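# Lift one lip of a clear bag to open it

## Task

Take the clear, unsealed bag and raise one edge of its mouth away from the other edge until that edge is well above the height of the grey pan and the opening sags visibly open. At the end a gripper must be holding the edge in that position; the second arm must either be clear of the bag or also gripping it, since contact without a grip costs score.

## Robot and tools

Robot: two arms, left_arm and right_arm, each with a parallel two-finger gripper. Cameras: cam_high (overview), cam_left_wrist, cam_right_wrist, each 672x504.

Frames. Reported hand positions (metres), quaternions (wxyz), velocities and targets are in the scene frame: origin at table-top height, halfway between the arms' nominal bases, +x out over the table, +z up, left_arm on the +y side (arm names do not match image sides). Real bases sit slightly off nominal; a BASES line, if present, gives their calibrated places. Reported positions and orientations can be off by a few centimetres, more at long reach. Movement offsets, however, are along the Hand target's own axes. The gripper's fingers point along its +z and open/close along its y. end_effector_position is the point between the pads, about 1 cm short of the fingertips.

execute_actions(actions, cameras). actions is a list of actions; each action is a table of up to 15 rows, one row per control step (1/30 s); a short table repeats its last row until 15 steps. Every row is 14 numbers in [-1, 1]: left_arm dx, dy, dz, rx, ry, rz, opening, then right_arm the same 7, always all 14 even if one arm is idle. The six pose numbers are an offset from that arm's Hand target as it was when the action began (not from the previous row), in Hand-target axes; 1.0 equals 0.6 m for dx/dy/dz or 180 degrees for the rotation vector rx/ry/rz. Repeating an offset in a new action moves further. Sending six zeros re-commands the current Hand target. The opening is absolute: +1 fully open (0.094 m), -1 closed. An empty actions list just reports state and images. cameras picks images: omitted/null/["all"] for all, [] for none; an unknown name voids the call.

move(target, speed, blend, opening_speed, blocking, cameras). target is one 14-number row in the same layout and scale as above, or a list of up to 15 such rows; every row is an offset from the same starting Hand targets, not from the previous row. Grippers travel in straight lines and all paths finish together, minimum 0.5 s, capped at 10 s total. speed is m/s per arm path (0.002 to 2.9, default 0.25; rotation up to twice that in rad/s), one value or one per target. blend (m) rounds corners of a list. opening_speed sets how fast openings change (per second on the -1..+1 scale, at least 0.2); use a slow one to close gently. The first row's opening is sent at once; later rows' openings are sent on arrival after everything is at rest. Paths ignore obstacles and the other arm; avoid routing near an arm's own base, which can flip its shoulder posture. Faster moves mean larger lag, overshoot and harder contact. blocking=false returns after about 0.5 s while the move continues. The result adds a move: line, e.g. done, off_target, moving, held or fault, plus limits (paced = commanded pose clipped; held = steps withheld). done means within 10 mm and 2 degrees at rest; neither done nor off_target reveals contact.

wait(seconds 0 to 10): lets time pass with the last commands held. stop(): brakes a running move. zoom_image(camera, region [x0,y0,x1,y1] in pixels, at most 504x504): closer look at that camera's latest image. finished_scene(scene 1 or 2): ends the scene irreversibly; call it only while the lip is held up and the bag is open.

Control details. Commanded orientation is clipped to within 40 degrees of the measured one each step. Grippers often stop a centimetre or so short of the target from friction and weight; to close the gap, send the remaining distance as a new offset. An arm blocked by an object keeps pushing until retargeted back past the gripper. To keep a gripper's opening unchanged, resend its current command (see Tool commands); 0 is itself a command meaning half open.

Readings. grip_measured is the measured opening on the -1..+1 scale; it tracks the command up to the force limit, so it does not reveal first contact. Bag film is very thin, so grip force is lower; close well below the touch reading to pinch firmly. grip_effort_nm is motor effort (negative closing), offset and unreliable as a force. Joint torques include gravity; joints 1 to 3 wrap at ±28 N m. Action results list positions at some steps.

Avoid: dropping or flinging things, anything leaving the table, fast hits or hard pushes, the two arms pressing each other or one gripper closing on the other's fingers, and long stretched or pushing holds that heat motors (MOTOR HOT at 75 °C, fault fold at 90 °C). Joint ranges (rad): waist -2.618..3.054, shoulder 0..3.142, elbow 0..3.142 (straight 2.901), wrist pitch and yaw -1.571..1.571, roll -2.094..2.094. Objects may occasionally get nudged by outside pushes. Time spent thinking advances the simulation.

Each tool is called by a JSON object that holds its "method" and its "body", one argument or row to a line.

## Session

{"method": "execute_actions", "body": {
  "actions": []
}}

{"method": "zoom_image", "body": {
  "camera": "cam_high",
  "region": [180, 180, 440, 400]
}}

Scene clock: 0.00 s.
left_arm: end_effector_position=(+0.3165, +0.2896, +0.2165) grip_measured=+1.000 grip_effort_nm=n/a end_effector_quat_wxyz=(+0.535, +0.146, +0.830, -0.059) | right_arm: end_effector_position=(+0.2989, -0.1581, +0.1123) grip_measured=+1.000 grip_effort_nm=n/a end_effector_quat_wxyz=(+0.280, -0.031, +0.952, +0.120)
Joint positions: left_arm=[-0.096 1.087 0.723 -0.074 0.131 0.126 0.094] | right_arm=[0.39 1.378 0.886 -0.461 -0.049 0.304 0.094]
Joint velocities: within noise
Joint torques (N m): no reading
Heat: left arm: 30 °C; right arm: 31 °C.
Hand target: left_arm +0.3190, +0.2880, +0.2311; +0.553, +0.145, +0.818, -0.063 | right_arm +0.3009, -0.1567, +0.1171; +0.287, -0.036, +0.949, +0.122
Tool commands: left_gripper/opening=+1.0 right_gripper/opening=+1.0

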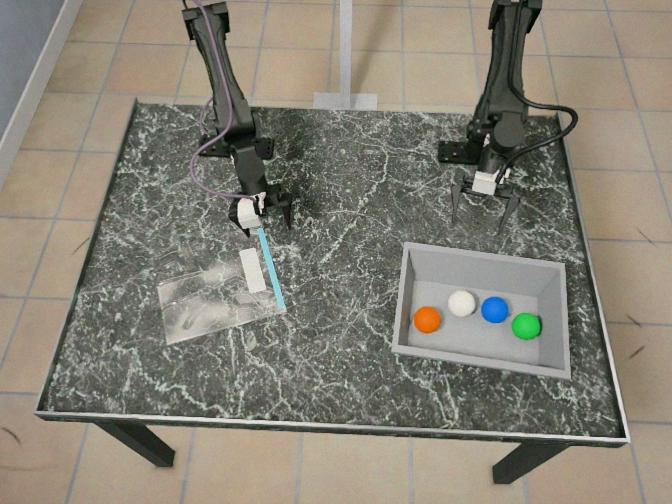

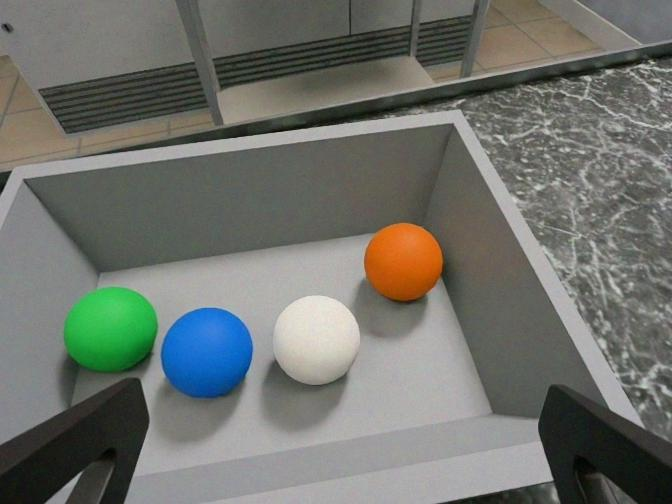

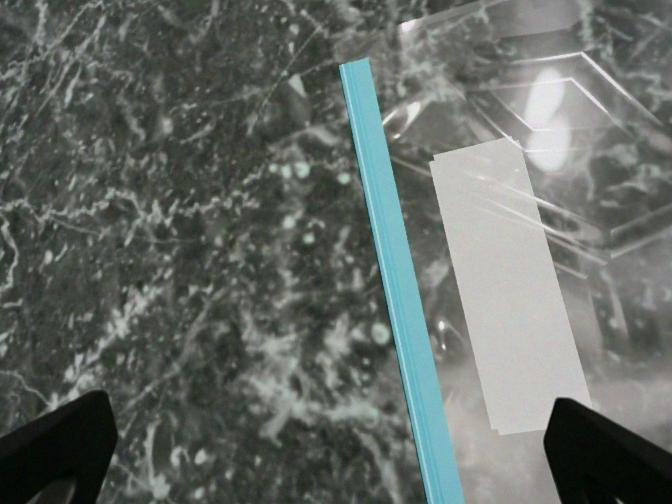

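Scaled by 1.938 from the camera's 672x504 image, which has a finer 960x720 frame.

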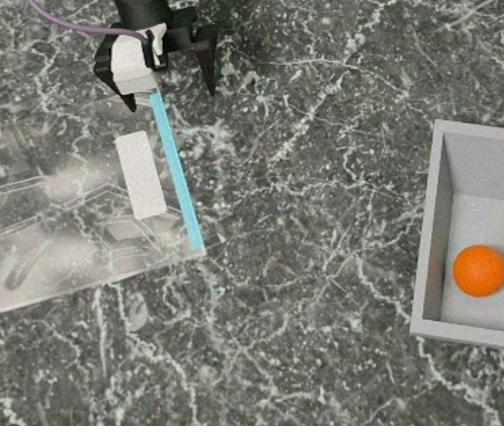

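{"method": "move", "body": {
  "target": [0,0,0,0,0,0,1,-0.0182,-0.0578,-0.0027,0.0528,0.1385,-0.0509,0.6],
  "cameras": ["cam_high","cam_right_wrist"]
}}

Scene clock: 19.80 s.
left_arm: end_effector_position=(+0.3165, +0.2896, +0.2165) grip_measured=+1.000 grip_effort_nm=-0.002 end_effector_quat_wxyz=(+0.535, +0.146, +0.830, -0.059) | right_arm: end_effector_position=(+0.3073, -0.1884, +0.1134) grip_measured=+0.602 grip_effort_nm=-0.105 end_effector_quat_wxyz=(+0.085, -0.107, +0.990, +0.016)
Joint positions: left_arm=[-0.096 1.087 0.723 -0.074 0.131 0.126 0.094] | right_arm=[0.325 1.728 1.404 -1.073 -0.001 0.073 0.075]
Joint velocities: within noise
Joint torques (N m): left_arm=[0.01 -3.81 8.57 1.93 0.05 0.02] | right_arm=[-0.55 -5.45 9.73 0.31 0.11 -0.11]
Heat: left arm: 32 °C; right arm: 34 °C.
Hand target: left_arm +0.3190, +0.2880, +0.2311; +0.553, +0.145, +0.818, -0.063 | right_arm +0.3140, -0.1906, +0.1172; +0.087, -0.113, +0.990, +0.010
Off the commanded pose: left_arm 0.015 m, 2 deg | right_arm 0.008 m, 1 deg.
move: off_target (left_arm)
Images, in order (width x height): cam_high 672x504, cam_right_wrist 672x504.

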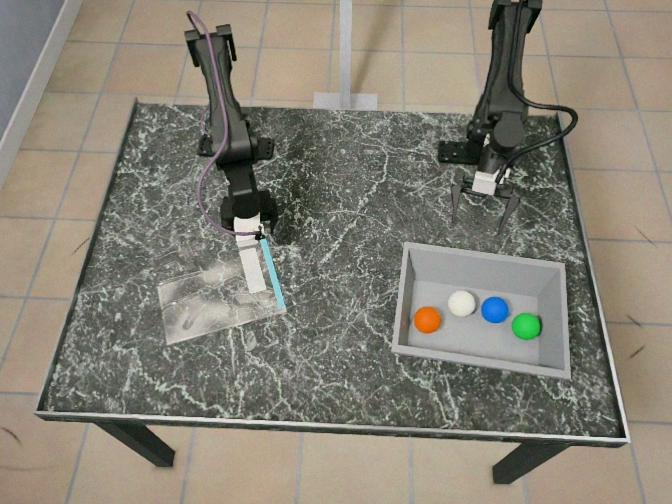

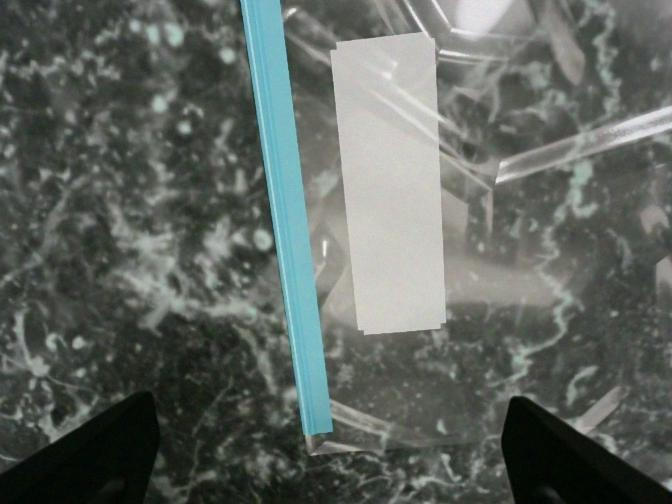

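{"method": "move", "body": {
  "target": [0,0,0,0,0,0,1,-0.0773,-0.0313,0.1107,-0.0063,0,-0.0356,0.6],
  "cameras": ["cam_high","cam_right_wrist"],
  "speed": 0.15
}}

Scene clock: 34.23 s.
left_arm: end_effector_position=(+0.3165, +0.2896, +0.2165) grip_measured=+1.000 grip_effort_nm=-0.007 end_effector_quat_wxyz=(+0.535, +0.146, +0.830, -0.059) | right_arm: end_effector_position=(+0.3591, -0.2012, +0.0569) grip_measured=+0.602 grip_effort_nm=-0.115 end_effector_quat_wxyz=(+0.067, -0.162, +0.985, +0.005)
Joint positions: left_arm=[-0.096 1.087 0.723 -0.074 0.131 0.126 0.094] | right_arm=[0.257 1.975 1.501 -0.962 -0.003 -0.104 0.075]
Joint velocities: within noise
Joint torques (N m): left_arm=[0.05 -3.79 8.54 1.94 0.06 0.03] | right_arm=[-0.39 -7.16 9.39 0.64 -0.19 -0.12]
Heat: left arm: 34 °C; right arm: 34 °C.
Hand target: left_arm +0.3190, +0.2880, +0.2311; +0.553, +0.145, +0.818, -0.063 | right_arm +0.3739, -0.1959, +0.0598; +0.086, -0.169, +0.982, +0.015
Off the commanded pose: left_arm 0.015 m, 2 deg | right_arm 0.016 m, 3 deg.
move: off_target (left_arm, right_arm)
Images, in order (width x height): cam_high 672x504, cam_right_wrist 672x504.

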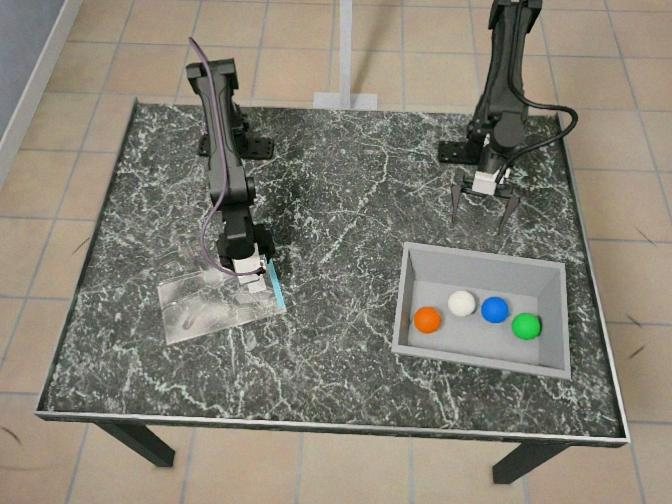

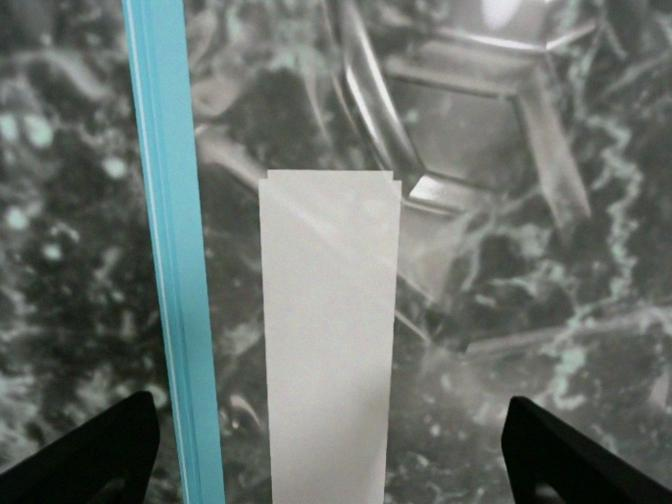

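{"method": "move", "body": {
  "target": [0,0,0,0,0,0,1,0.0213,-0.0052,0.0437,0,0,0,0.6],
  "cameras": ["cam_right_wrist"],
  "speed": 0.06
}}

Scene clock: 40.93 s.
left_arm: end_effector_position=(+0.3165, +0.2896, +0.2165) grip_measured=+1.000 grip_effort_nm=-0.012 end_effector_quat_wxyz=(+0.535, +0.146, +0.830, -0.059) | right_arm: end_effector_position=(+0.3696, -0.2019, +0.0457) grip_measured=+0.602 grip_effort_nm=-0.110 end_effector_quat_wxyz=(+0.095, -0.162, +0.982, +0.008)
Joint positions: left_arm=[-0.096 1.087 0.723 -0.074 0.131 0.126 0.094] | right_arm=[0.249 1.975 1.446 -0.852 -0.006 -0.114 0.075]
Joint velocities: within noise
Joint torques (N m): left_arm=[0.05 -3.82 8.51 1.93 0.06 0.03] | right_arm=[-0.53 -7.01 4.74 0.77 -0.19 -0.11]
Heat: left arm: 34 °C; right arm: 34 °C.
Hand target: left_arm +0.3190, +0.2880, +0.2311; +0.553, +0.145, +0.818, -0.063 | right_arm +0.3674, -0.2016, +0.0318; +0.086, -0.169, +0.982, +0.015
Off the commanded pose: left_arm 0.015 m, 2 deg | right_arm 0.014 m, 2 deg.
move: off_target (left_arm, right_arm)
Images, in order (width x height): cam_right_wrist 672x504.

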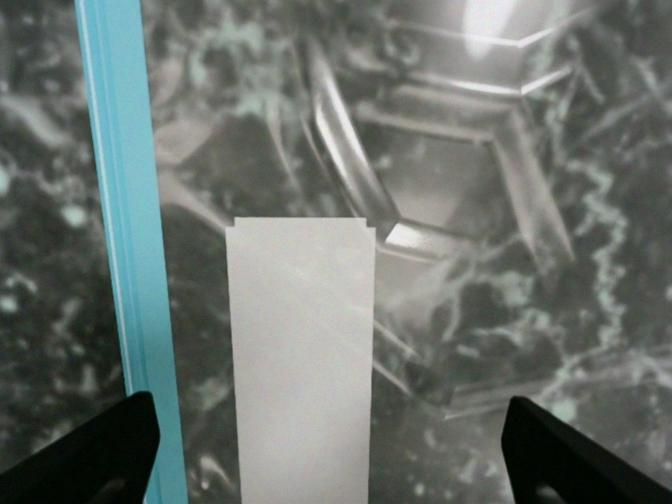

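{"method": "move", "body": {
  "target": [0,0,0,0,0,0,1,0.002,0.0042,0.030,0,0,0,0.6],
  "cameras": ["cam_right_wrist"],
  "speed": 0.05
}}

Scene clock: 47.33 s.
left_arm: end_effector_position=(+0.3165, +0.2896, +0.2165) grip_measured=+1.000 grip_effort_nm=-0.007 end_effector_quat_wxyz=(+0.535, +0.146, +0.830, -0.059) | right_arm: end_effector_position=(+0.3717, -0.2014, +0.0277) grip_measured=+0.602 grip_effort_nm=-0.110 end_effector_quat_wxyz=(+0.095, -0.163, +0.982, +0.007)
Joint positions: left_arm=[-0.096 1.087 0.723 -0.074 0.131 0.126 0.094] | right_arm=[0.249 2.004 1.414 -0.791 -0.006 -0.115 0.075]
Joint velocities: within noise
Joint torques (N m): left_arm=[0.03 -3.84 8.53 1.94 0.05 0.01] | right_arm=[-0.02 -7.13 4.64 0.78 -0.17 -0.04]
Heat: left arm: 35 °C; right arm: 34 °C.
Hand target: left_arm +0.3190, +0.2880, +0.2311; +0.553, +0.145, +0.818, -0.063 | right_arm +0.3684, -0.1986, +0.0138; +0.086, -0.169, +0.982, +0.015
Off the commanded pose: left_arm 0.015 m, 2 deg | right_arm 0.015 m, 2 deg.
move: off_target (left_arm, right_arm)
Images, in order (width x height): cam_right_wrist 672x504.

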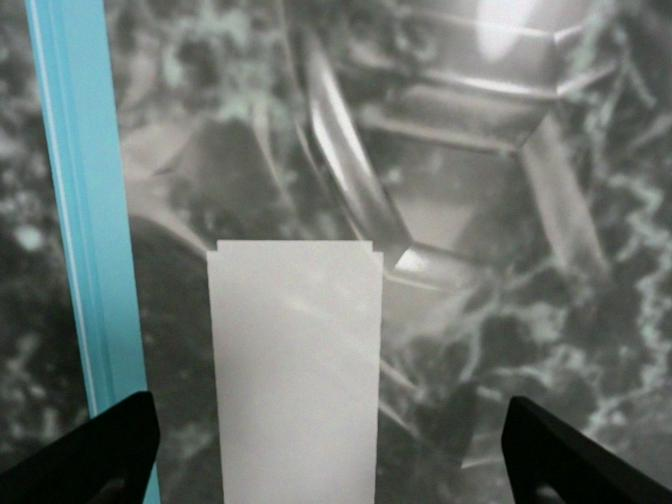

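{"method": "move", "body": {
  "target": [0,0,0,0,0,0,1,0.0013,0.0098,-0.0066,0,0,0,0.6],
  "cameras": ["cam_right_wrist"],
  "speed": 0.05
}}

Scene clock: 52.20 s.
left_arm: end_effector_position=(+0.3165, +0.2896, +0.2165) grip_measured=+1.000 grip_effort_nm=-0.007 end_effector_quat_wxyz=(+0.535, +0.146, +0.830, -0.059) | right_arm: end_effector_position=(+0.3712, -0.1973, +0.0278) grip_measured=+0.602 grip_effort_nm=-0.110 end_effector_quat_wxyz=(+0.095, -0.167, +0.981, +0.008)
Joint positions: left_arm=[-0.096 1.087 0.723 -0.074 0.131 0.126 0.094] | right_arm=[0.259 2.004 1.414 -0.789 -0.006 -0.115 0.075]
Joint velocities: within noise
Joint torques (N m): left_arm=[0.01 -3.82 8.54 1.93 0.05 0.03] | right_arm=[0.43 -7.98 4.48 0.66 -0.14 0.11]
Heat: left arm: 35 °C; right arm: 33 °C.
Hand target: left_arm +0.3190, +0.2880, +0.2311; +0.553, +0.145, +0.818, -0.063 | right_arm +0.3651, -0.1935, +0.0176; +0.086, -0.169, +0.982, +0.015
Off the commanded pose: left_arm 0.015 m, 2 deg | right_arm 0.012 m, 1 deg.
move: off_target (left_arm, right_arm)
Images, in order (width x height): cam_right_wrist 672x504.

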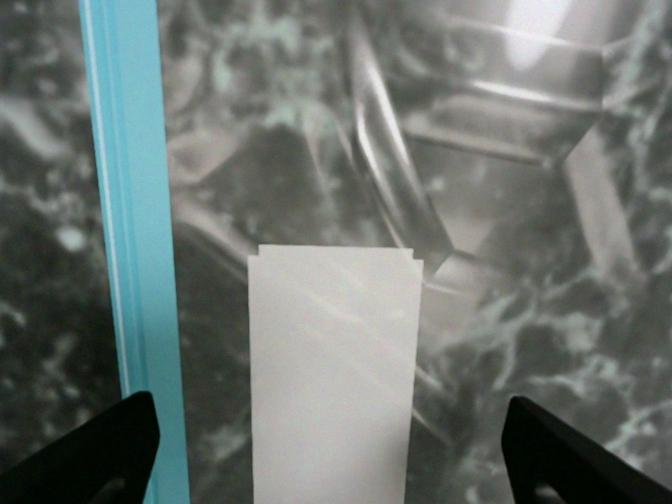

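{"method": "move", "body": {
  "target": [0,0,0,0,0,0,1,0.0045,0,0.0243,0,0,0,0.6],
  "cameras": ["cam_right_wrist"],
  "speed": 0.04
}}

Scene clock: 56.90 s.
left_arm: end_effector_position=(+0.3165, +0.2896, +0.2165) grip_measured=+1.000 grip_effort_nm=-0.007 end_effector_quat_wxyz=(+0.535, +0.146, +0.830, -0.059) | right_arm: end_effector_position=(+0.3692, -0.1978, +0.0171) grip_measured=+0.602 grip_effort_nm=-0.100 end_effector_quat_wxyz=(+0.095, -0.167, +0.981, +0.008)
Joint positions: left_arm=[-0.096 1.087 0.723 -0.074 0.131 0.126 0.094] | right_arm=[0.259 2.012 1.38 -0.748 -0.006 -0.115 0.075]
Joint velocities: within noise
Joint torques (N m): left_arm=[0.01 -3.81 8.51 1.92 0.05 0.02] | right_arm=[0.36 -7.04 4.52 0.77 -0.14 0.1]
Heat: left arm: 35 °C; right arm: 33 °C.
Hand target: left_arm +0.3190, +0.2880, +0.2311; +0.553, +0.145, +0.818, -0.063 | right_arm +0.3649, -0.1935, +0.0028; +0.086, -0.169, +0.982, +0.015
Off the commanded pose: left_arm 0.015 m, 2 deg | right_arm 0.016 m, 1 deg.
move: off_target (left_arm, right_arm)
Images, in order (width x height): cam_right_wrist 672x504.

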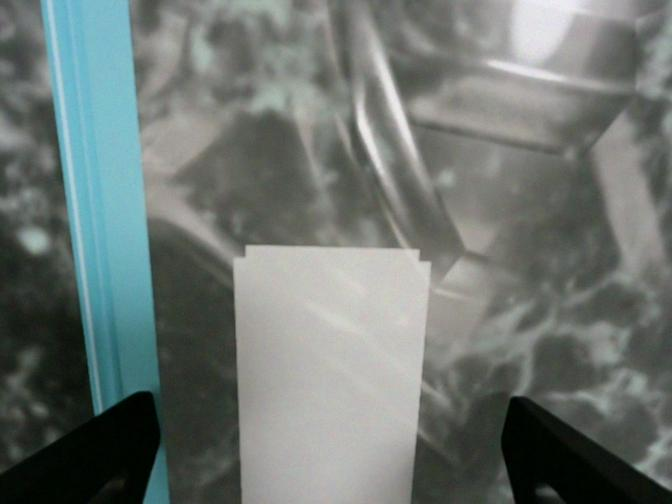

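{"method": "move", "body": {
  "target": [0,0,0,0,0,0,1,0.0023,0.002,0.0131,0,0,0,0.6],
  "cameras": ["cam_right_wrist"],
  "speed": 0.04
}}

Scene clock: 60.67 s.
left_arm: end_effector_position=(+0.3165, +0.2896, +0.2165) grip_measured=+1.000 grip_effort_nm=-0.012 end_effector_quat_wxyz=(+0.535, +0.146, +0.830, -0.059) | right_arm: end_effector_position=(+0.3725, -0.1959, +0.0162) grip_measured=+0.602 grip_effort_nm=-0.105 end_effector_quat_wxyz=(+0.104, -0.167, +0.980, +0.012)
Joint positions: left_arm=[-0.096 1.087 0.723 -0.074 0.131 0.126 0.094] | right_arm=[0.259 2.012 1.372 -0.722 -0.012 -0.114 0.075]
Joint velocities: within noise
Joint torques (N m): left_arm=[0.02 -3.81 8.53 1.93 0.06 0.03] | right_arm=[0.59 -6.31 3.86 0.83 -0.13 0.11]
Heat: left arm: 36 °C; right arm: 33 °C.
Hand target: left_arm +0.3190, +0.2880, +0.2311; +0.553, +0.145, +0.818, -0.063 | right_arm +0.3646, -0.1923, -0.0052; +0.086, -0.169, +0.982, +0.015
Off the commanded pose: left_arm 0.015 m, 2 deg | right_arm 0.023 m, 2 deg.
move: off_target (left_arm, right_arm)
Images, in order (width x height): cam_right_wrist 672x504.

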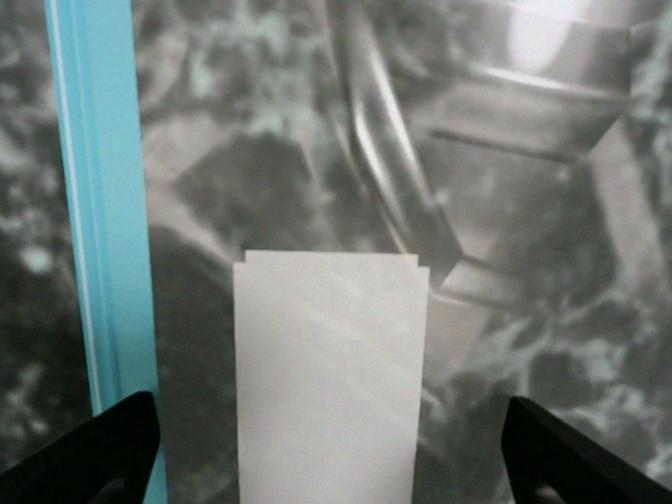

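{"method": "move", "body": {
  "target": [0,0,0,0,0,0,1,0,0,0,0,0,0,0.1],
  "cameras": ["cam_right_wrist"],
  "opening_speed": 0.4
}}

Scene clock: 65.90 s.
left_arm: end_effector_position=(+0.3165, +0.2896, +0.2165) grip_measured=+1.000 grip_effort_nm=-0.007 end_effector_quat_wxyz=(+0.535, +0.146, +0.830, -0.059) | right_arm: end_effector_position=(+0.3749, -0.1945, +0.0167) grip_measured=+0.102 grip_effort_nm=-0.120 end_effector_quat_wxyz=(+0.109, -0.168, +0.980, +0.012)
Joint positions: left_arm=[-0.096 1.087 0.723 -0.074 0.131 0.126 0.094] | right_arm=[0.261 2.012 1.372 -0.711 -0.012 -0.114 0.052]
Joint velocities: within noise
Joint torques (N m): left_arm=[0.03 -3.79 8.55 1.92 0.05 0.03] | right_arm=[0.44 -6.32 3.89 0.74 -0.14 0.11]
Heat: left arm: 36 °C; right arm: 33 °C.
Hand target: left_arm +0.3190, +0.2880, +0.2311; +0.553, +0.145, +0.818, -0.063 | right_arm +0.3646, -0.1924, -0.0052; +0.086, -0.169, +0.982, +0.015
Off the commanded pose: left_arm 0.015 m, 2 deg | right_arm 0.024 m, 3 deg.
move: off_target (left_arm, right_arm)
Images, in order (width x height): cam_right_wrist 672x504.

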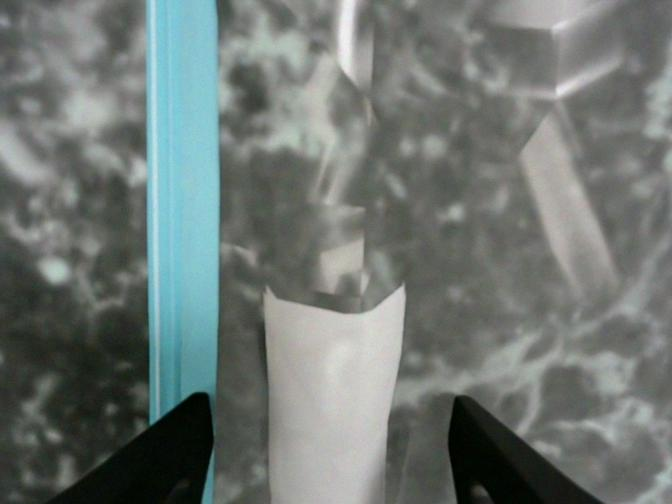

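{"method": "move", "body": {
  "target": [0,0,0,0,0,0,1,0,0,0,0,0,0,-0.5],
  "cameras": ["cam_right_wrist"],
  "opening_speed": 0.4
}}

{"method": "move", "body": {
  "target": [0,0,0,0,0,0,1,0,0,0,0,0,0,-1],
  "cameras": ["cam_high","cam_right_wrist"],
  "opening_speed": 0.4
}}

Scene clock: 71.87 s.
left_arm: end_effector_position=(+0.3165, +0.2896, +0.2165) grip_measured=+1.000 grip_effort_nm=-0.007 end_effector_quat_wxyz=(+0.535, +0.146, +0.830, -0.059) | right_arm: end_effector_position=(+0.3749, -0.1945, +0.0167) grip_measured=-0.498 grip_effort_nm=-0.120 end_effector_quat_wxyz=(+0.109, -0.167, +0.980, +0.012)
Joint positions: left_arm=[-0.096 1.087 0.723 -0.074 0.131 0.126 0.094] | right_arm=[0.261 2.012 1.372 -0.711 -0.012 -0.112 0.024]
Joint velocities: within noise
Joint torques (N m): left_arm=[0.03 -3.84 8.5 1.93 0.05 0.02] | right_arm=[0.44 -6.32 3.9 0.74 -0.14 0.11]
Heat: left arm: 36 °C; right arm: 32 °C.
Hand target: left_arm +0.3190, +0.2880, +0.2311; +0.553, +0.145, +0.818, -0.063 | right_arm +0.3646, -0.1924, -0.0052; +0.086, -0.169, +0.982, +0.015
Off the commanded pose: left_arm 0.015 m, 2 deg | right_arm 0.024 m, 3 deg.
move: off_target (left_arm, right_arm)
Images, in order (width x height): cam_right_wrist 672x504.

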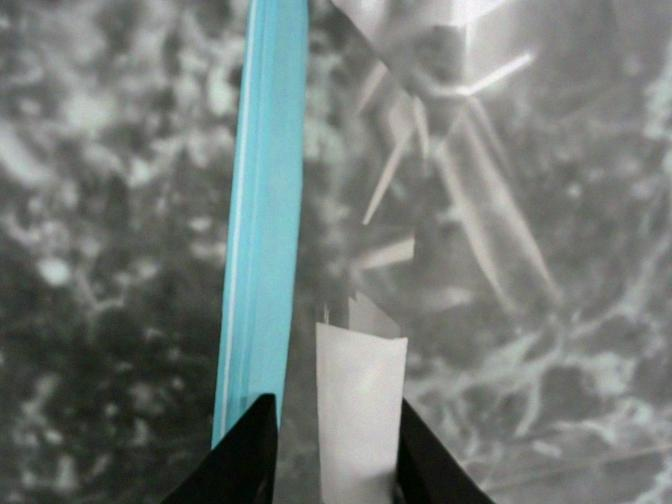

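Scene clock: 73.63 s.
left_arm: end_effector_position=(+0.3165, +0.2896, +0.2165) grip_measured=+1.000 grip_effort_nm=-0.007 end_effector_quat_wxyz=(+0.535, +0.146, +0.830, -0.059) | right_arm: end_effector_position=(+0.3747, -0.1937, +0.0167) grip_measured=-0.982 grip_effort_nm=-0.950 end_effector_quat_wxyz=(+0.109, -0.167, +0.980, +0.014)
Joint positions: left_arm=[-0.096 1.087 0.723 -0.074 0.131 0.126 0.094] | right_arm=[0.261 2.012 1.372 -0.711 -0.017 -0.112 0.001]
Joint velocities: within noise
Joint torques (N m): left_arm=[0.05 -3.81 8.53 1.93 0.05 0.03] | right_arm=[0.44 -6.32 3.9 0.73 -0.13 0.11]
Heat: left arm: 36 °C; right arm: 32 °C.
Hand target: left_arm +0.3190, +0.2880, +0.2311; +0.553, +0.145, +0.818, -0.063 | right_arm +0.3646, -0.1924, -0.0052; +0.086, -0.169, +0.982, +0.015
Off the commanded pose: left_arm 0.015 m, 2 deg | right_arm 0.024 m, 3 deg.
move: off_target (left_arm, right_arm)
Images, in order (width x height): cam_high 672x504, cam_right_wrist 672x504.

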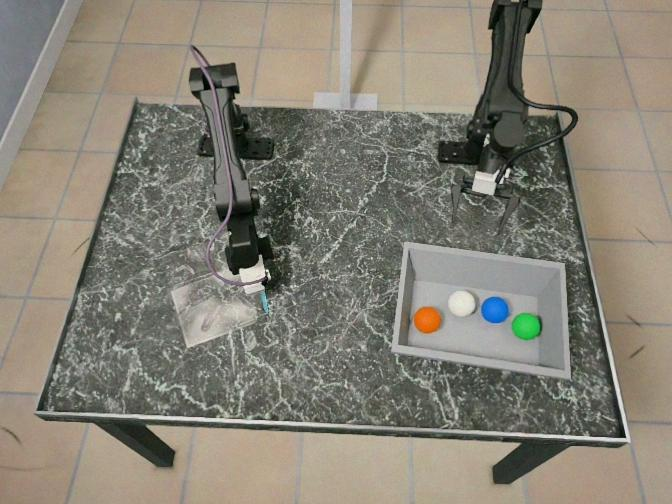

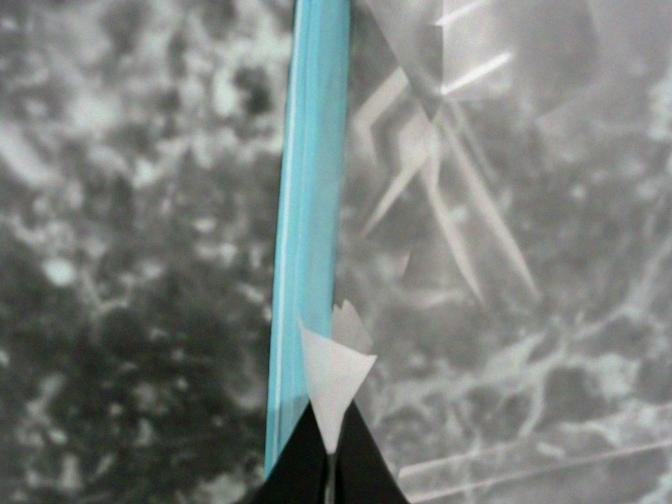

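{"method": "move", "body": {
  "target": [0,0,0,0,0,0,1,-0.029,0,-0.164,0,0,0,-1],
  "cameras": ["cam_high","cam_right_wrist"],
  "speed": 0.08
}}

{"method": "zoom_image", "body": {
  "camera": "cam_right_wrist",
  "region": [150, 0, 500, 420]
}}

Scene clock: 79.93 s.
left_arm: end_effector_position=(+0.3165, +0.2896, +0.2165) grip_measured=+1.000 grip_effort_nm=-0.007 end_effector_quat_wxyz=(+0.535, +0.146, +0.830, -0.059) | right_arm: end_effector_position=(+0.3587, -0.1991, +0.0743) grip_measured=-0.982 grip_effort_nm=-0.955 end_effector_quat_wxyz=(+0.063, -0.167, +0.984, +0.007)
Joint positions: left_arm=[-0.096 1.087 0.723 -0.074 0.131 0.126 0.094] | right_arm=[0.261 1.97 1.566 -1.041 -0.007 -0.112 0.001]
Joint velocities: within noise
Joint torques (N m): left_arm=[0.01 -3.82 8.51 1.92 0.05 0.02] | right_arm=[0.43 -10.7 9.32 0.21 -0.13 0.1]
Heat: left arm: 37 °C; right arm: 33 °C.
Hand target: left_arm +0.3190, +0.2880, +0.2311; +0.553, +0.145, +0.818, -0.063 | right_arm +0.3646, -0.1925, +0.0947; +0.086, -0.169, +0.982, +0.015
Off the commanded pose: left_arm 0.015 m, 2 deg | right_arm 0.022 m, 3 deg.
move: off_target (left_arm, right_arm)
Images, in order (width x height): cam_high 672x504, cam_right_wrist 672x504.

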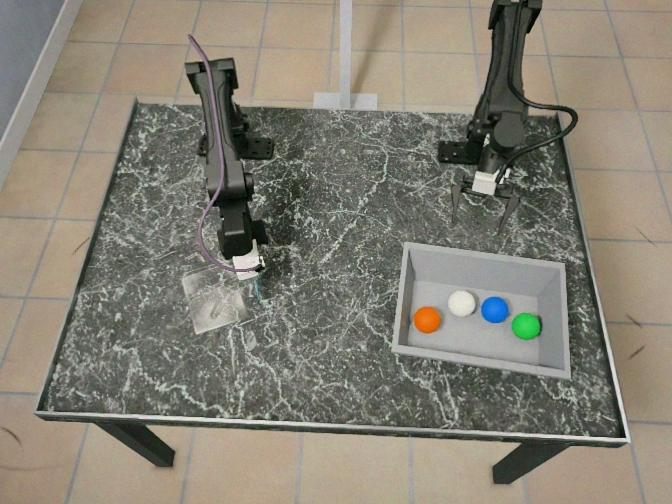

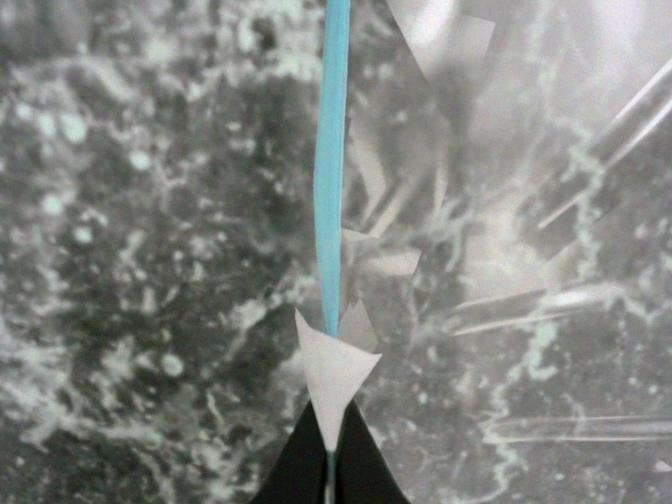

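Scaled by 1.200 from the camera's 672x504 image, which has a finer 960x720 frame.

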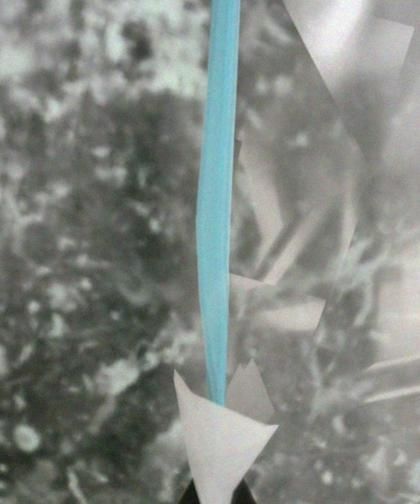

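{"method": "move", "body": {
  "target": [
    [0,0,0,0,0,0,1,0.026,0,0.148,0,0,0,-1],
    [0,0,0,0,0,0,1,0.026,0,0.148,0,0,0,0.6]
  ],
  "cameras": ["cam_high","cam_right_wrist"],
  "speed": 0.08,
  "opening_speed": 0.8
}}

Scene clock: 90.57 s.
left_arm: end_effector_position=(+0.3165, +0.2896, +0.2165) grip_measured=+1.000 grip_effort_nm=-0.007 end_effector_quat_wxyz=(+0.535, +0.146, +0.830, -0.059) | right_arm: end_effector_position=(+0.3688, -0.1967, +0.0180) grip_measured=+0.598 grip_effort_nm=0.085 end_effector_quat_wxyz=(+0.095, -0.167, +0.981, +0.009)
Joint positions: left_arm=[-0.096 1.087 0.723 -0.074 0.131 0.126 0.094] | right_arm=[0.261 2.011 1.383 -0.752 -0.007 -0.112 0.075]
Joint velocities: within noise
Joint torques (N m): left_arm=[0.01 -3.81 8.53 1.94 0.06 0.03] | right_arm=[0.43 -7.17 4.62 0.75 -0.13 0.11]
Heat: left arm: 37 °C; right arm: 33 °C.
Hand target: left_arm +0.3190, +0.2880, +0.2311; +0.553, +0.145, +0.818, -0.063 | right_arm +0.3647, -0.1924, +0.0046; +0.086, -0.169, +0.982, +0.015
Off the commanded pose: left_arm 0.015 m, 2 deg | right_arm 0.015 m, 1 deg.
move: off_target (left_arm, right_arm); target 2's new opening was sent with right_arm's hand 0.015 m and 1 deg from that target
Images, in order (width x height): cam_high 672x504, cam_right_wrist 672x504.

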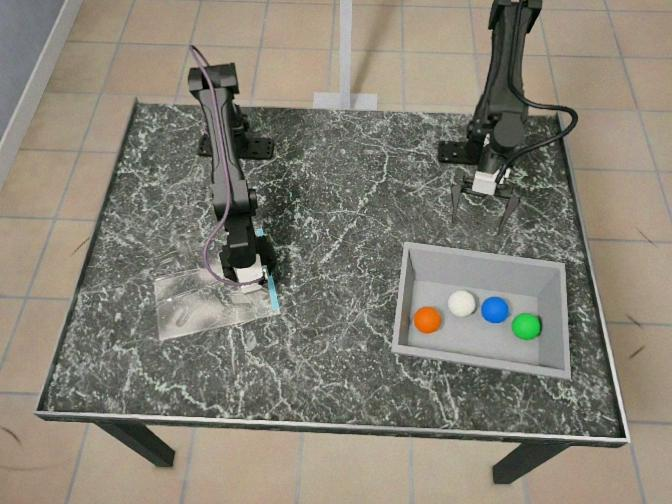

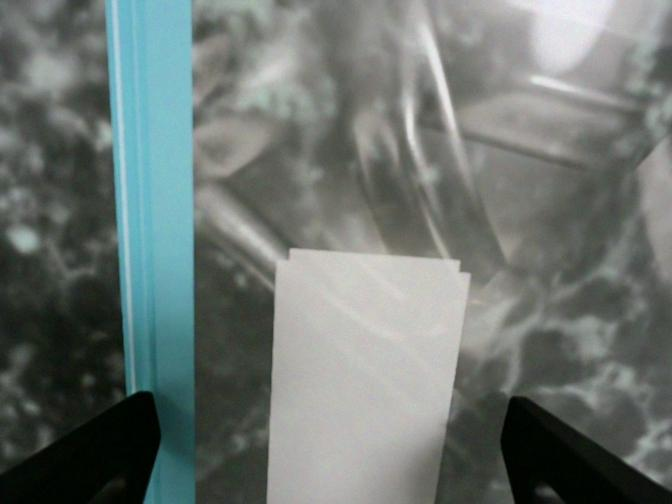

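{"method": "move", "body": {
  "target": [
    [0,0,0,0,0,0,1,-0.0035,-0.0198,-0.0197,0,0,0,0.6],
    [0,0,0,0,0,0,1,0.0003,-0.0198,0.0017,0,0,0,0.6]
  ],
  "cameras": ["cam_right_wrist"],
  "speed": 0.05
}}

Scene clock: 107.00 s.
left_arm: end_effector_position=(+0.3165, +0.2896, +0.2165) grip_measured=+1.000 grip_effort_nm=-0.012 end_effector_quat_wxyz=(+0.535, +0.146, +0.830, -0.059) | right_arm: end_effector_position=(+0.3705, -0.2040, +0.0180) grip_measured=+0.598 grip_effort_nm=0.085 end_effector_quat_wxyz=(+0.095, -0.162, +0.982, +0.008)
Joint positions: left_arm=[-0.096 1.087 0.723 -0.074 0.131 0.126 0.094] | right_arm=[0.243 2.011 1.383 -0.752 -0.007 -0.12 0.075]
Joint velocities: within noise
Joint torques (N m): left_arm=[-0.02 -3.85 8.58 1.92 0.05 0.01] | right_arm=[-0.61 -6.74 5 0.76 -0.18 -0.1]
Heat: left arm: 38 °C; right arm: 33 °C.
Hand target: left_arm +0.3190, +0.2880, +0.2311; +0.553, +0.145, +0.818, -0.063 | right_arm +0.3687, -0.2035, +0.0035; +0.086, -0.169, +0.982, +0.015
Off the commanded pose: left_arm 0.015 m, 2 deg | right_arm 0.015 m, 2 deg.
move: off_target (left_arm, right_arm)
Images, in order (width x height): cam_right_wrist 672x504.

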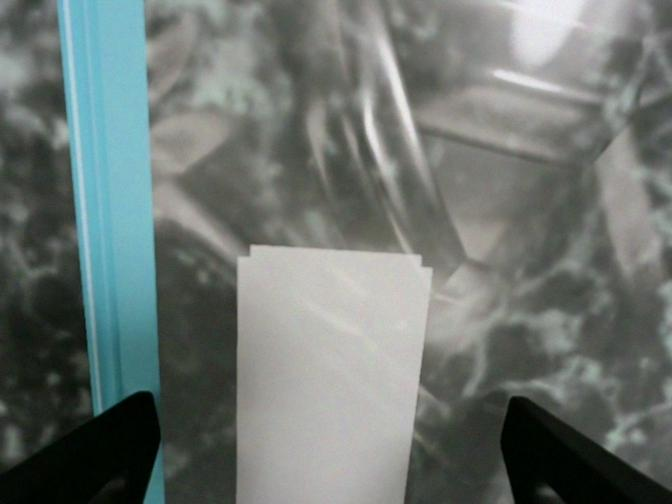

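{"method": "move", "body": {
  "target": [
    [0,0,0,0,0,0,1,-0.0025,-0.0158,-0.0165,0,0,0,0.6],
    [0,0,0,0,0,0,1,0.0003,-0.0158,0.0,0,0,0,0.6]
  ],
  "cameras": ["cam_right_wrist"],
  "speed": 0.05
}}

Scene clock: 112.60 s.
left_arm: end_effector_position=(+0.3165, +0.2896, +0.2165) grip_measured=+1.000 grip_effort_nm=-0.007 end_effector_quat_wxyz=(+0.535, +0.146, +0.830, -0.059) | right_arm: end_effector_position=(+0.3724, -0.2136, +0.0164) grip_measured=+0.598 grip_effort_nm=0.081 end_effector_quat_wxyz=(+0.093, -0.161, +0.983, +0.008)
Joint positions: left_arm=[-0.096 1.087 0.723 -0.074 0.131 0.126 0.094] | right_arm=[0.216 2.015 1.383 -0.751 -0.013 -0.143 0.075]
Joint velocities: within noise
Joint torques (N m): left_arm=[0.02 -3.82 8.51 1.93 0.06 0.03] | right_arm=[-0.4 -6.71 5.53 0.72 -0.16 -0.11]
Heat: left arm: 39 °C; right arm: 33 °C.
Hand target: left_arm +0.3190, +0.2880, +0.2311; +0.553, +0.145, +0.818, -0.063 | right_arm +0.3717, -0.2125, +0.0035; +0.086, -0.169, +0.982, +0.015
Off the commanded pose: left_arm 0.015 m, 2 deg | right_arm 0.013 m, 1 deg.
move: off_target (left_arm, right_arm)
Images, in order (width x height): cam_right_wrist 672x504.

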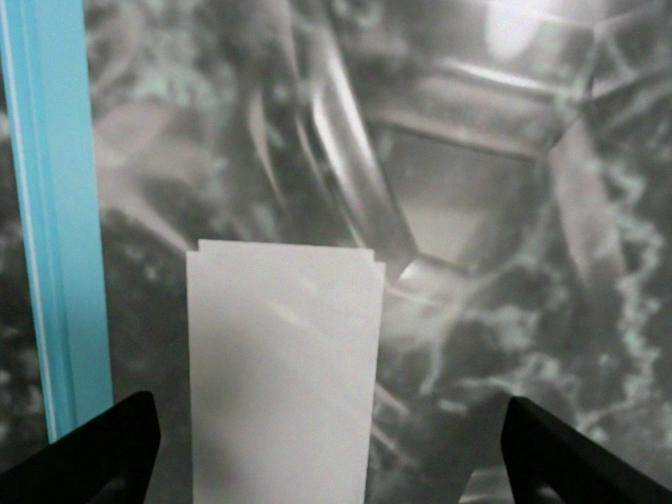

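{"method": "move", "body": {
  "target": [0,0,0,0,0,0,1,0,0,0,0,0,0,0],
  "cameras": ["cam_right_wrist"],
  "opening_speed": 0.4
}}

Scene clock: 117.03 s.
left_arm: end_effector_position=(+0.3165, +0.2896, +0.2165) grip_measured=+1.000 grip_effort_nm=-0.007 end_effector_quat_wxyz=(+0.535, +0.146, +0.830, -0.059) | right_arm: end_effector_position=(+0.3730, -0.2132, +0.0165) grip_measured=+0.002 grip_effort_nm=-0.110 end_effector_quat_wxyz=(+0.095, -0.161, +0.982, +0.009)
Joint positions: left_arm=[-0.096 1.087 0.723 -0.074 0.131 0.126 0.094] | right_arm=[0.216 2.015 1.383 -0.748 -0.015 -0.144 0.047]
Joint velocities: within noise
Joint torques (N m): left_arm=[0.03 -3.82 8.5 1.93 0.05 0.03] | right_arm=[-0.42 -6.72 5.52 0.69 -0.16 -0.11]
Heat: left arm: 39 °C; right arm: 32 °C.
Hand target: left_arm +0.3190, +0.2880, +0.2311; +0.553, +0.145, +0.818, -0.063 | right_arm +0.3717, -0.2125, +0.0035; +0.086, -0.169, +0.982, +0.015
Off the commanded pose: left_arm 0.015 m, 2 deg | right_arm 0.013 m, 1 deg.
move: off_target (left_arm, right_arm)
Images, in order (width x height): cam_right_wrist 672x504.

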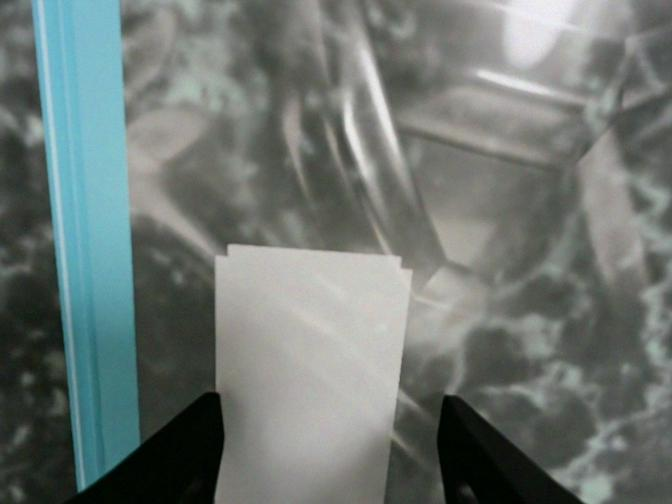

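{"method": "move", "body": {
  "target": [
    [0,0,0,0,0,0,1,-0.003,0,-0.0165,0,0,0,0.6],
    [0,0,0,0,0,0,1,0.001,0,0.010,0,0,0,0.6],
    [0,0,0,0,0,0,1,0.001,0,0.010,0,0,0,0]
  ],
  "cameras": ["cam_right_wrist"],
  "speed": 0.05,
  "opening_speed": 0.4
}}

Scene clock: 125.30 s.
left_arm: end_effector_position=(+0.3165, +0.2896, +0.2165) grip_measured=+1.000 grip_effort_nm=-0.007 end_effector_quat_wxyz=(+0.535, +0.146, +0.830, -0.059) | right_arm: end_effector_position=(+0.3778, -0.2117, +0.0164) grip_measured=+0.002 grip_effort_nm=-0.115 end_effector_quat_wxyz=(+0.104, -0.162, +0.981, +0.011)
Joint positions: left_arm=[-0.096 1.087 0.723 -0.074 0.131 0.126 0.094] | right_arm=[0.216 2.019 1.383 -0.726 -0.018 -0.146 0.047]
Joint velocities: within noise
Joint torques (N m): left_arm=[0.05 -3.82 8.55 1.94 0.06 0.02] | right_arm=[-0.4 -6.27 4.78 0.71 -0.16 -0.1]
Heat: left arm: 39 °C; right arm: 33 °C.
Hand target: left_arm +0.3190, +0.2880, +0.2311; +0.553, +0.145, +0.818, -0.063 | right_arm +0.3721, -0.2124, -0.0025; +0.086, -0.169, +0.982, +0.015
Off the commanded pose: left_arm 0.015 m, 2 deg | right_arm 0.020 m, 2 deg.
move: off_target (left_arm, right_arm); target 3's new opening was sent with right_arm's hand 0.019 m and 2 deg from that target
Images, in order (width x height): cam_right_wrist 672x504.

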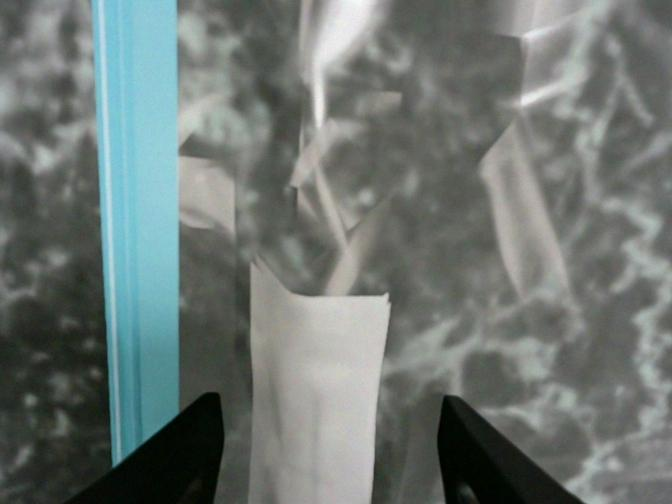

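{"method": "move", "body": {
  "target": [0,0,0,0,0,0,1,0,0,0,0,0,0,-1],
  "cameras": ["cam_right_wrist"],
  "opening_speed": 0.4
}}

{"method": "move", "body": {
  "target": [0,0,0,0,0,0,1,-0.029,0,-0.164,0,0,0,-1],
  "cameras": ["cam_high","cam_right_wrist"],
  "speed": 0.08
}}

Scene clock: 132.17 s.
left_arm: end_effector_position=(+0.3165, +0.2896, +0.2165) grip_measured=+1.000 grip_effort_nm=-0.012 end_effector_quat_wxyz=(+0.535, +0.146, +0.830, -0.059) | right_arm: end_effector_position=(+0.3780, -0.2106, +0.0165) grip_measured=-0.983 grip_effort_nm=-0.940 end_effector_quat_wxyz=(+0.105, -0.162, +0.981, +0.014)
Joint positions: left_arm=[-0.096 1.087 0.723 -0.074 0.131 0.126 0.094] | right_arm=[0.216 2.019 1.383 -0.725 -0.024 -0.144 0.001]
Joint velocities: within noise
Joint torques (N m): left_arm=[0.02 -3.82 8.51 1.93 0.06 0.03] | right_arm=[-0.39 -6.3 4.79 0.7 -0.16 -0.1]
Heat: left arm: 40 °C; right arm: 32 °C.
Hand target: left_arm +0.3190, +0.2880, +0.2311; +0.553, +0.145, +0.818, -0.063 | right_arm +0.3721, -0.2124, -0.0025; +0.086, -0.169, +0.982, +0.015
Off the commanded pose: left_arm 0.015 m, 2 deg | right_arm 0.020 m, 2 deg.
move: off_target (left_arm, right_arm)
Images, in order (width x height): cam_right_wrist 672x504.

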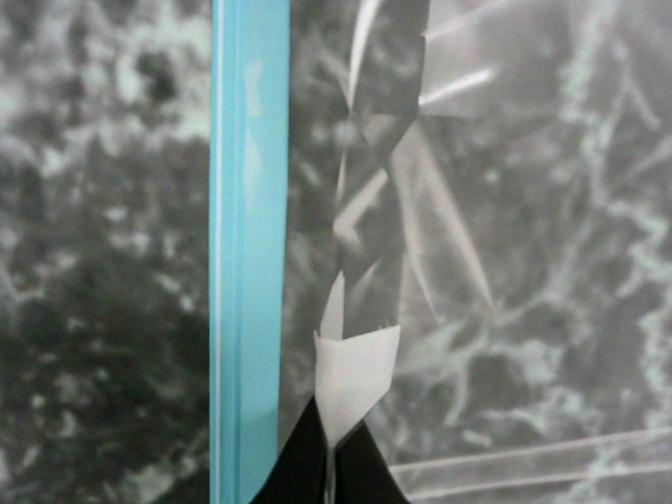

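Scene clock: 134.47 s.
left_arm: end_effector_position=(+0.3165, +0.2896, +0.2165) grip_measured=+1.000 grip_effort_nm=-0.007 end_effector_quat_wxyz=(+0.535, +0.146, +0.830, -0.059) | right_arm: end_effector_position=(+0.3652, -0.2146, +0.0766) grip_measured=-0.983 grip_effort_nm=-0.940 end_effector_quat_wxyz=(+0.062, -0.162, +0.985, +0.009)
Joint positions: left_arm=[-0.096 1.087 0.723 -0.074 0.131 0.126 0.094] | right_arm=[0.216 1.982 1.593 -1.057 -0.015 -0.144 0.001]
Joint velocities: within noise
Joint torques (N m): left_arm=[0.01 -3.85 8.55 1.93 0.05 0.03] | right_arm=[-0.36 -10.81 9.33 0.2 -0.14 -0.1]
Heat: left arm: 40 °C; right arm: 33 °C.
Hand target: left_arm +0.3190, +0.2880, +0.2311; +0.553, +0.145, +0.818, -0.063 | right_arm +0.3720, -0.2125, +0.0972; +0.086, -0.169, +0.982, +0.015
Off the commanded pose: left_arm 0.015 m, 2 deg | right_arm 0.022 m, 3 deg.
move: off_target (left_arm, right_arm)
Images, in order (width x height): cam_high 672x504, cam_right_wrist 672x504.

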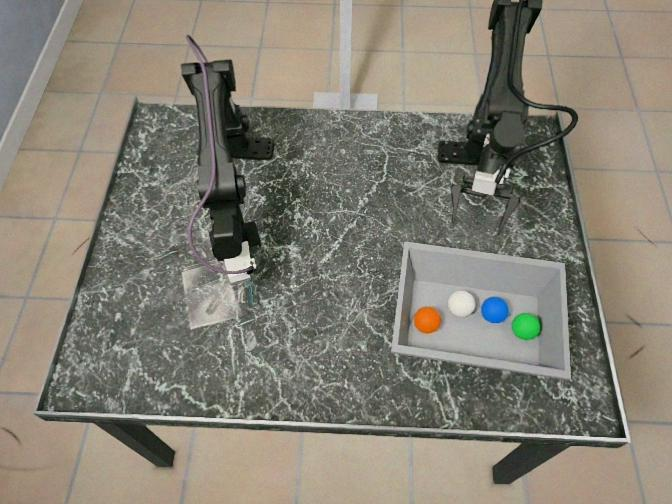

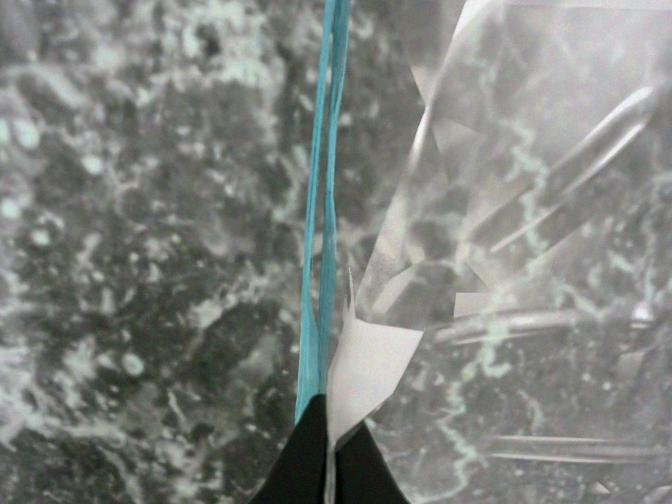

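{"method": "move", "body": {
  "target": [0,0,0,0,0,0,1,-0.029,0,-0.164,0,0,0,-1],
  "cameras": ["cam_high","cam_right_wrist"],
  "speed": 0.1
}}

{"method": "zoom_image", "body": {
  "camera": "cam_right_wrist",
  "region": [200, 0, 550, 504]
}}

{"method": "zoom_image", "body": {
  "camera": "cam_high",
  "region": [160, 210, 300, 350]
}}

Scene clock: 141.93 s.
left_arm: end_effector_position=(+0.3165, +0.2896, +0.2165) grip_measured=+1.000 grip_effort_nm=-0.007 end_effector_quat_wxyz=(+0.535, +0.146, +0.830, -0.059) | right_arm: end_effector_position=(+0.3691, -0.2139, +0.1973) grip_measured=-0.983 grip_effort_nm=-0.940 end_effector_quat_wxyz=(+0.089, -0.161, +0.983, +0.009)
Joint positions: left_arm=[-0.096 1.087 0.723 -0.074 0.131 0.126 0.094] | right_arm=[0.216 1.988 2.078 -1.482 -0.015 -0.144 0.001]
Joint velocities: within noise
Joint torques (N m): left_arm=[0.03 -3.81 8.5 1.93 0.06 0.03] | right_arm=[-0.44 -7.01 9.01 0.32 -0.14 -0.11]
Heat: left arm: 40 °C; right arm: 34 °C.
Hand target: left_arm +0.3190, +0.2880, +0.2311; +0.553, +0.145, +0.818, -0.063 | right_arm +0.3721, -0.2126, +0.1973; +0.086, -0.169, +0.982, +0.015
Off the commanded pose: left_arm 0.015 m, 2 deg | right_arm 0.003 m, 1 deg.
move: off_target (left_arm)
Images, in order (width x height): cam_high 672x504, cam_right_wrist 672x504.

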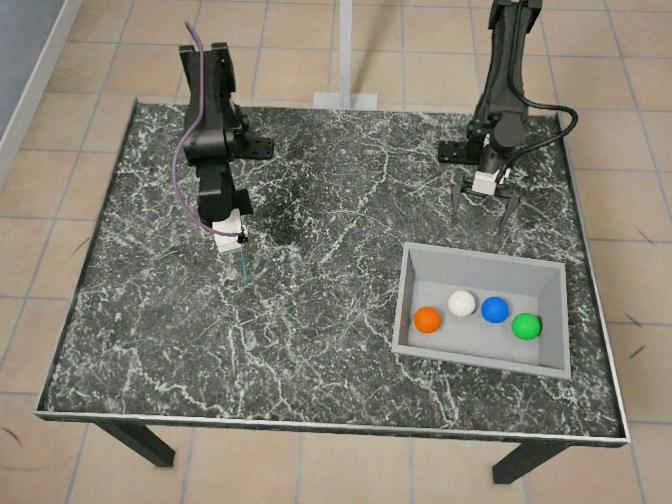

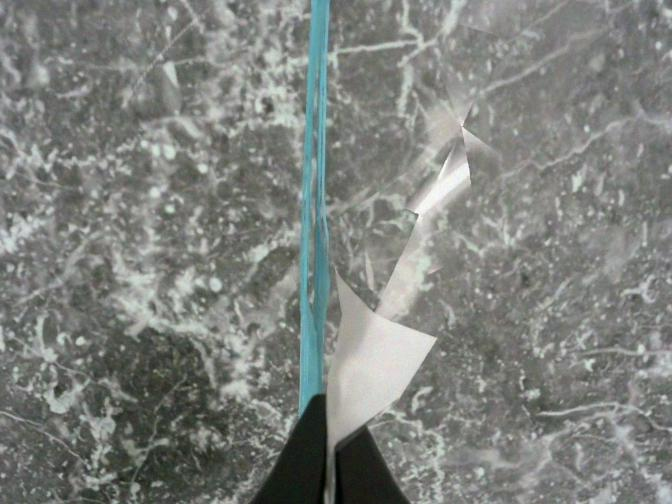

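Scaled by 1.000.

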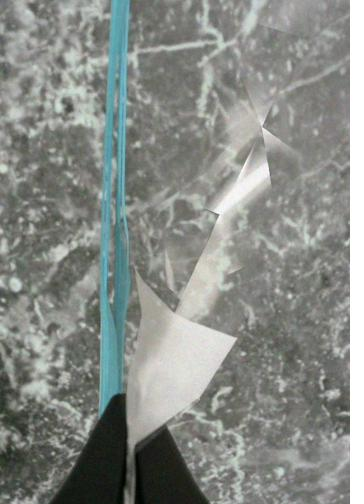

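Scaled by 3.600 from the camera's 672x504 image, which has a finer 960x720 frame.

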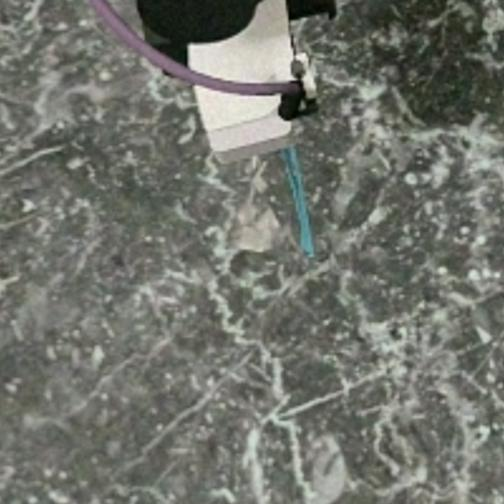

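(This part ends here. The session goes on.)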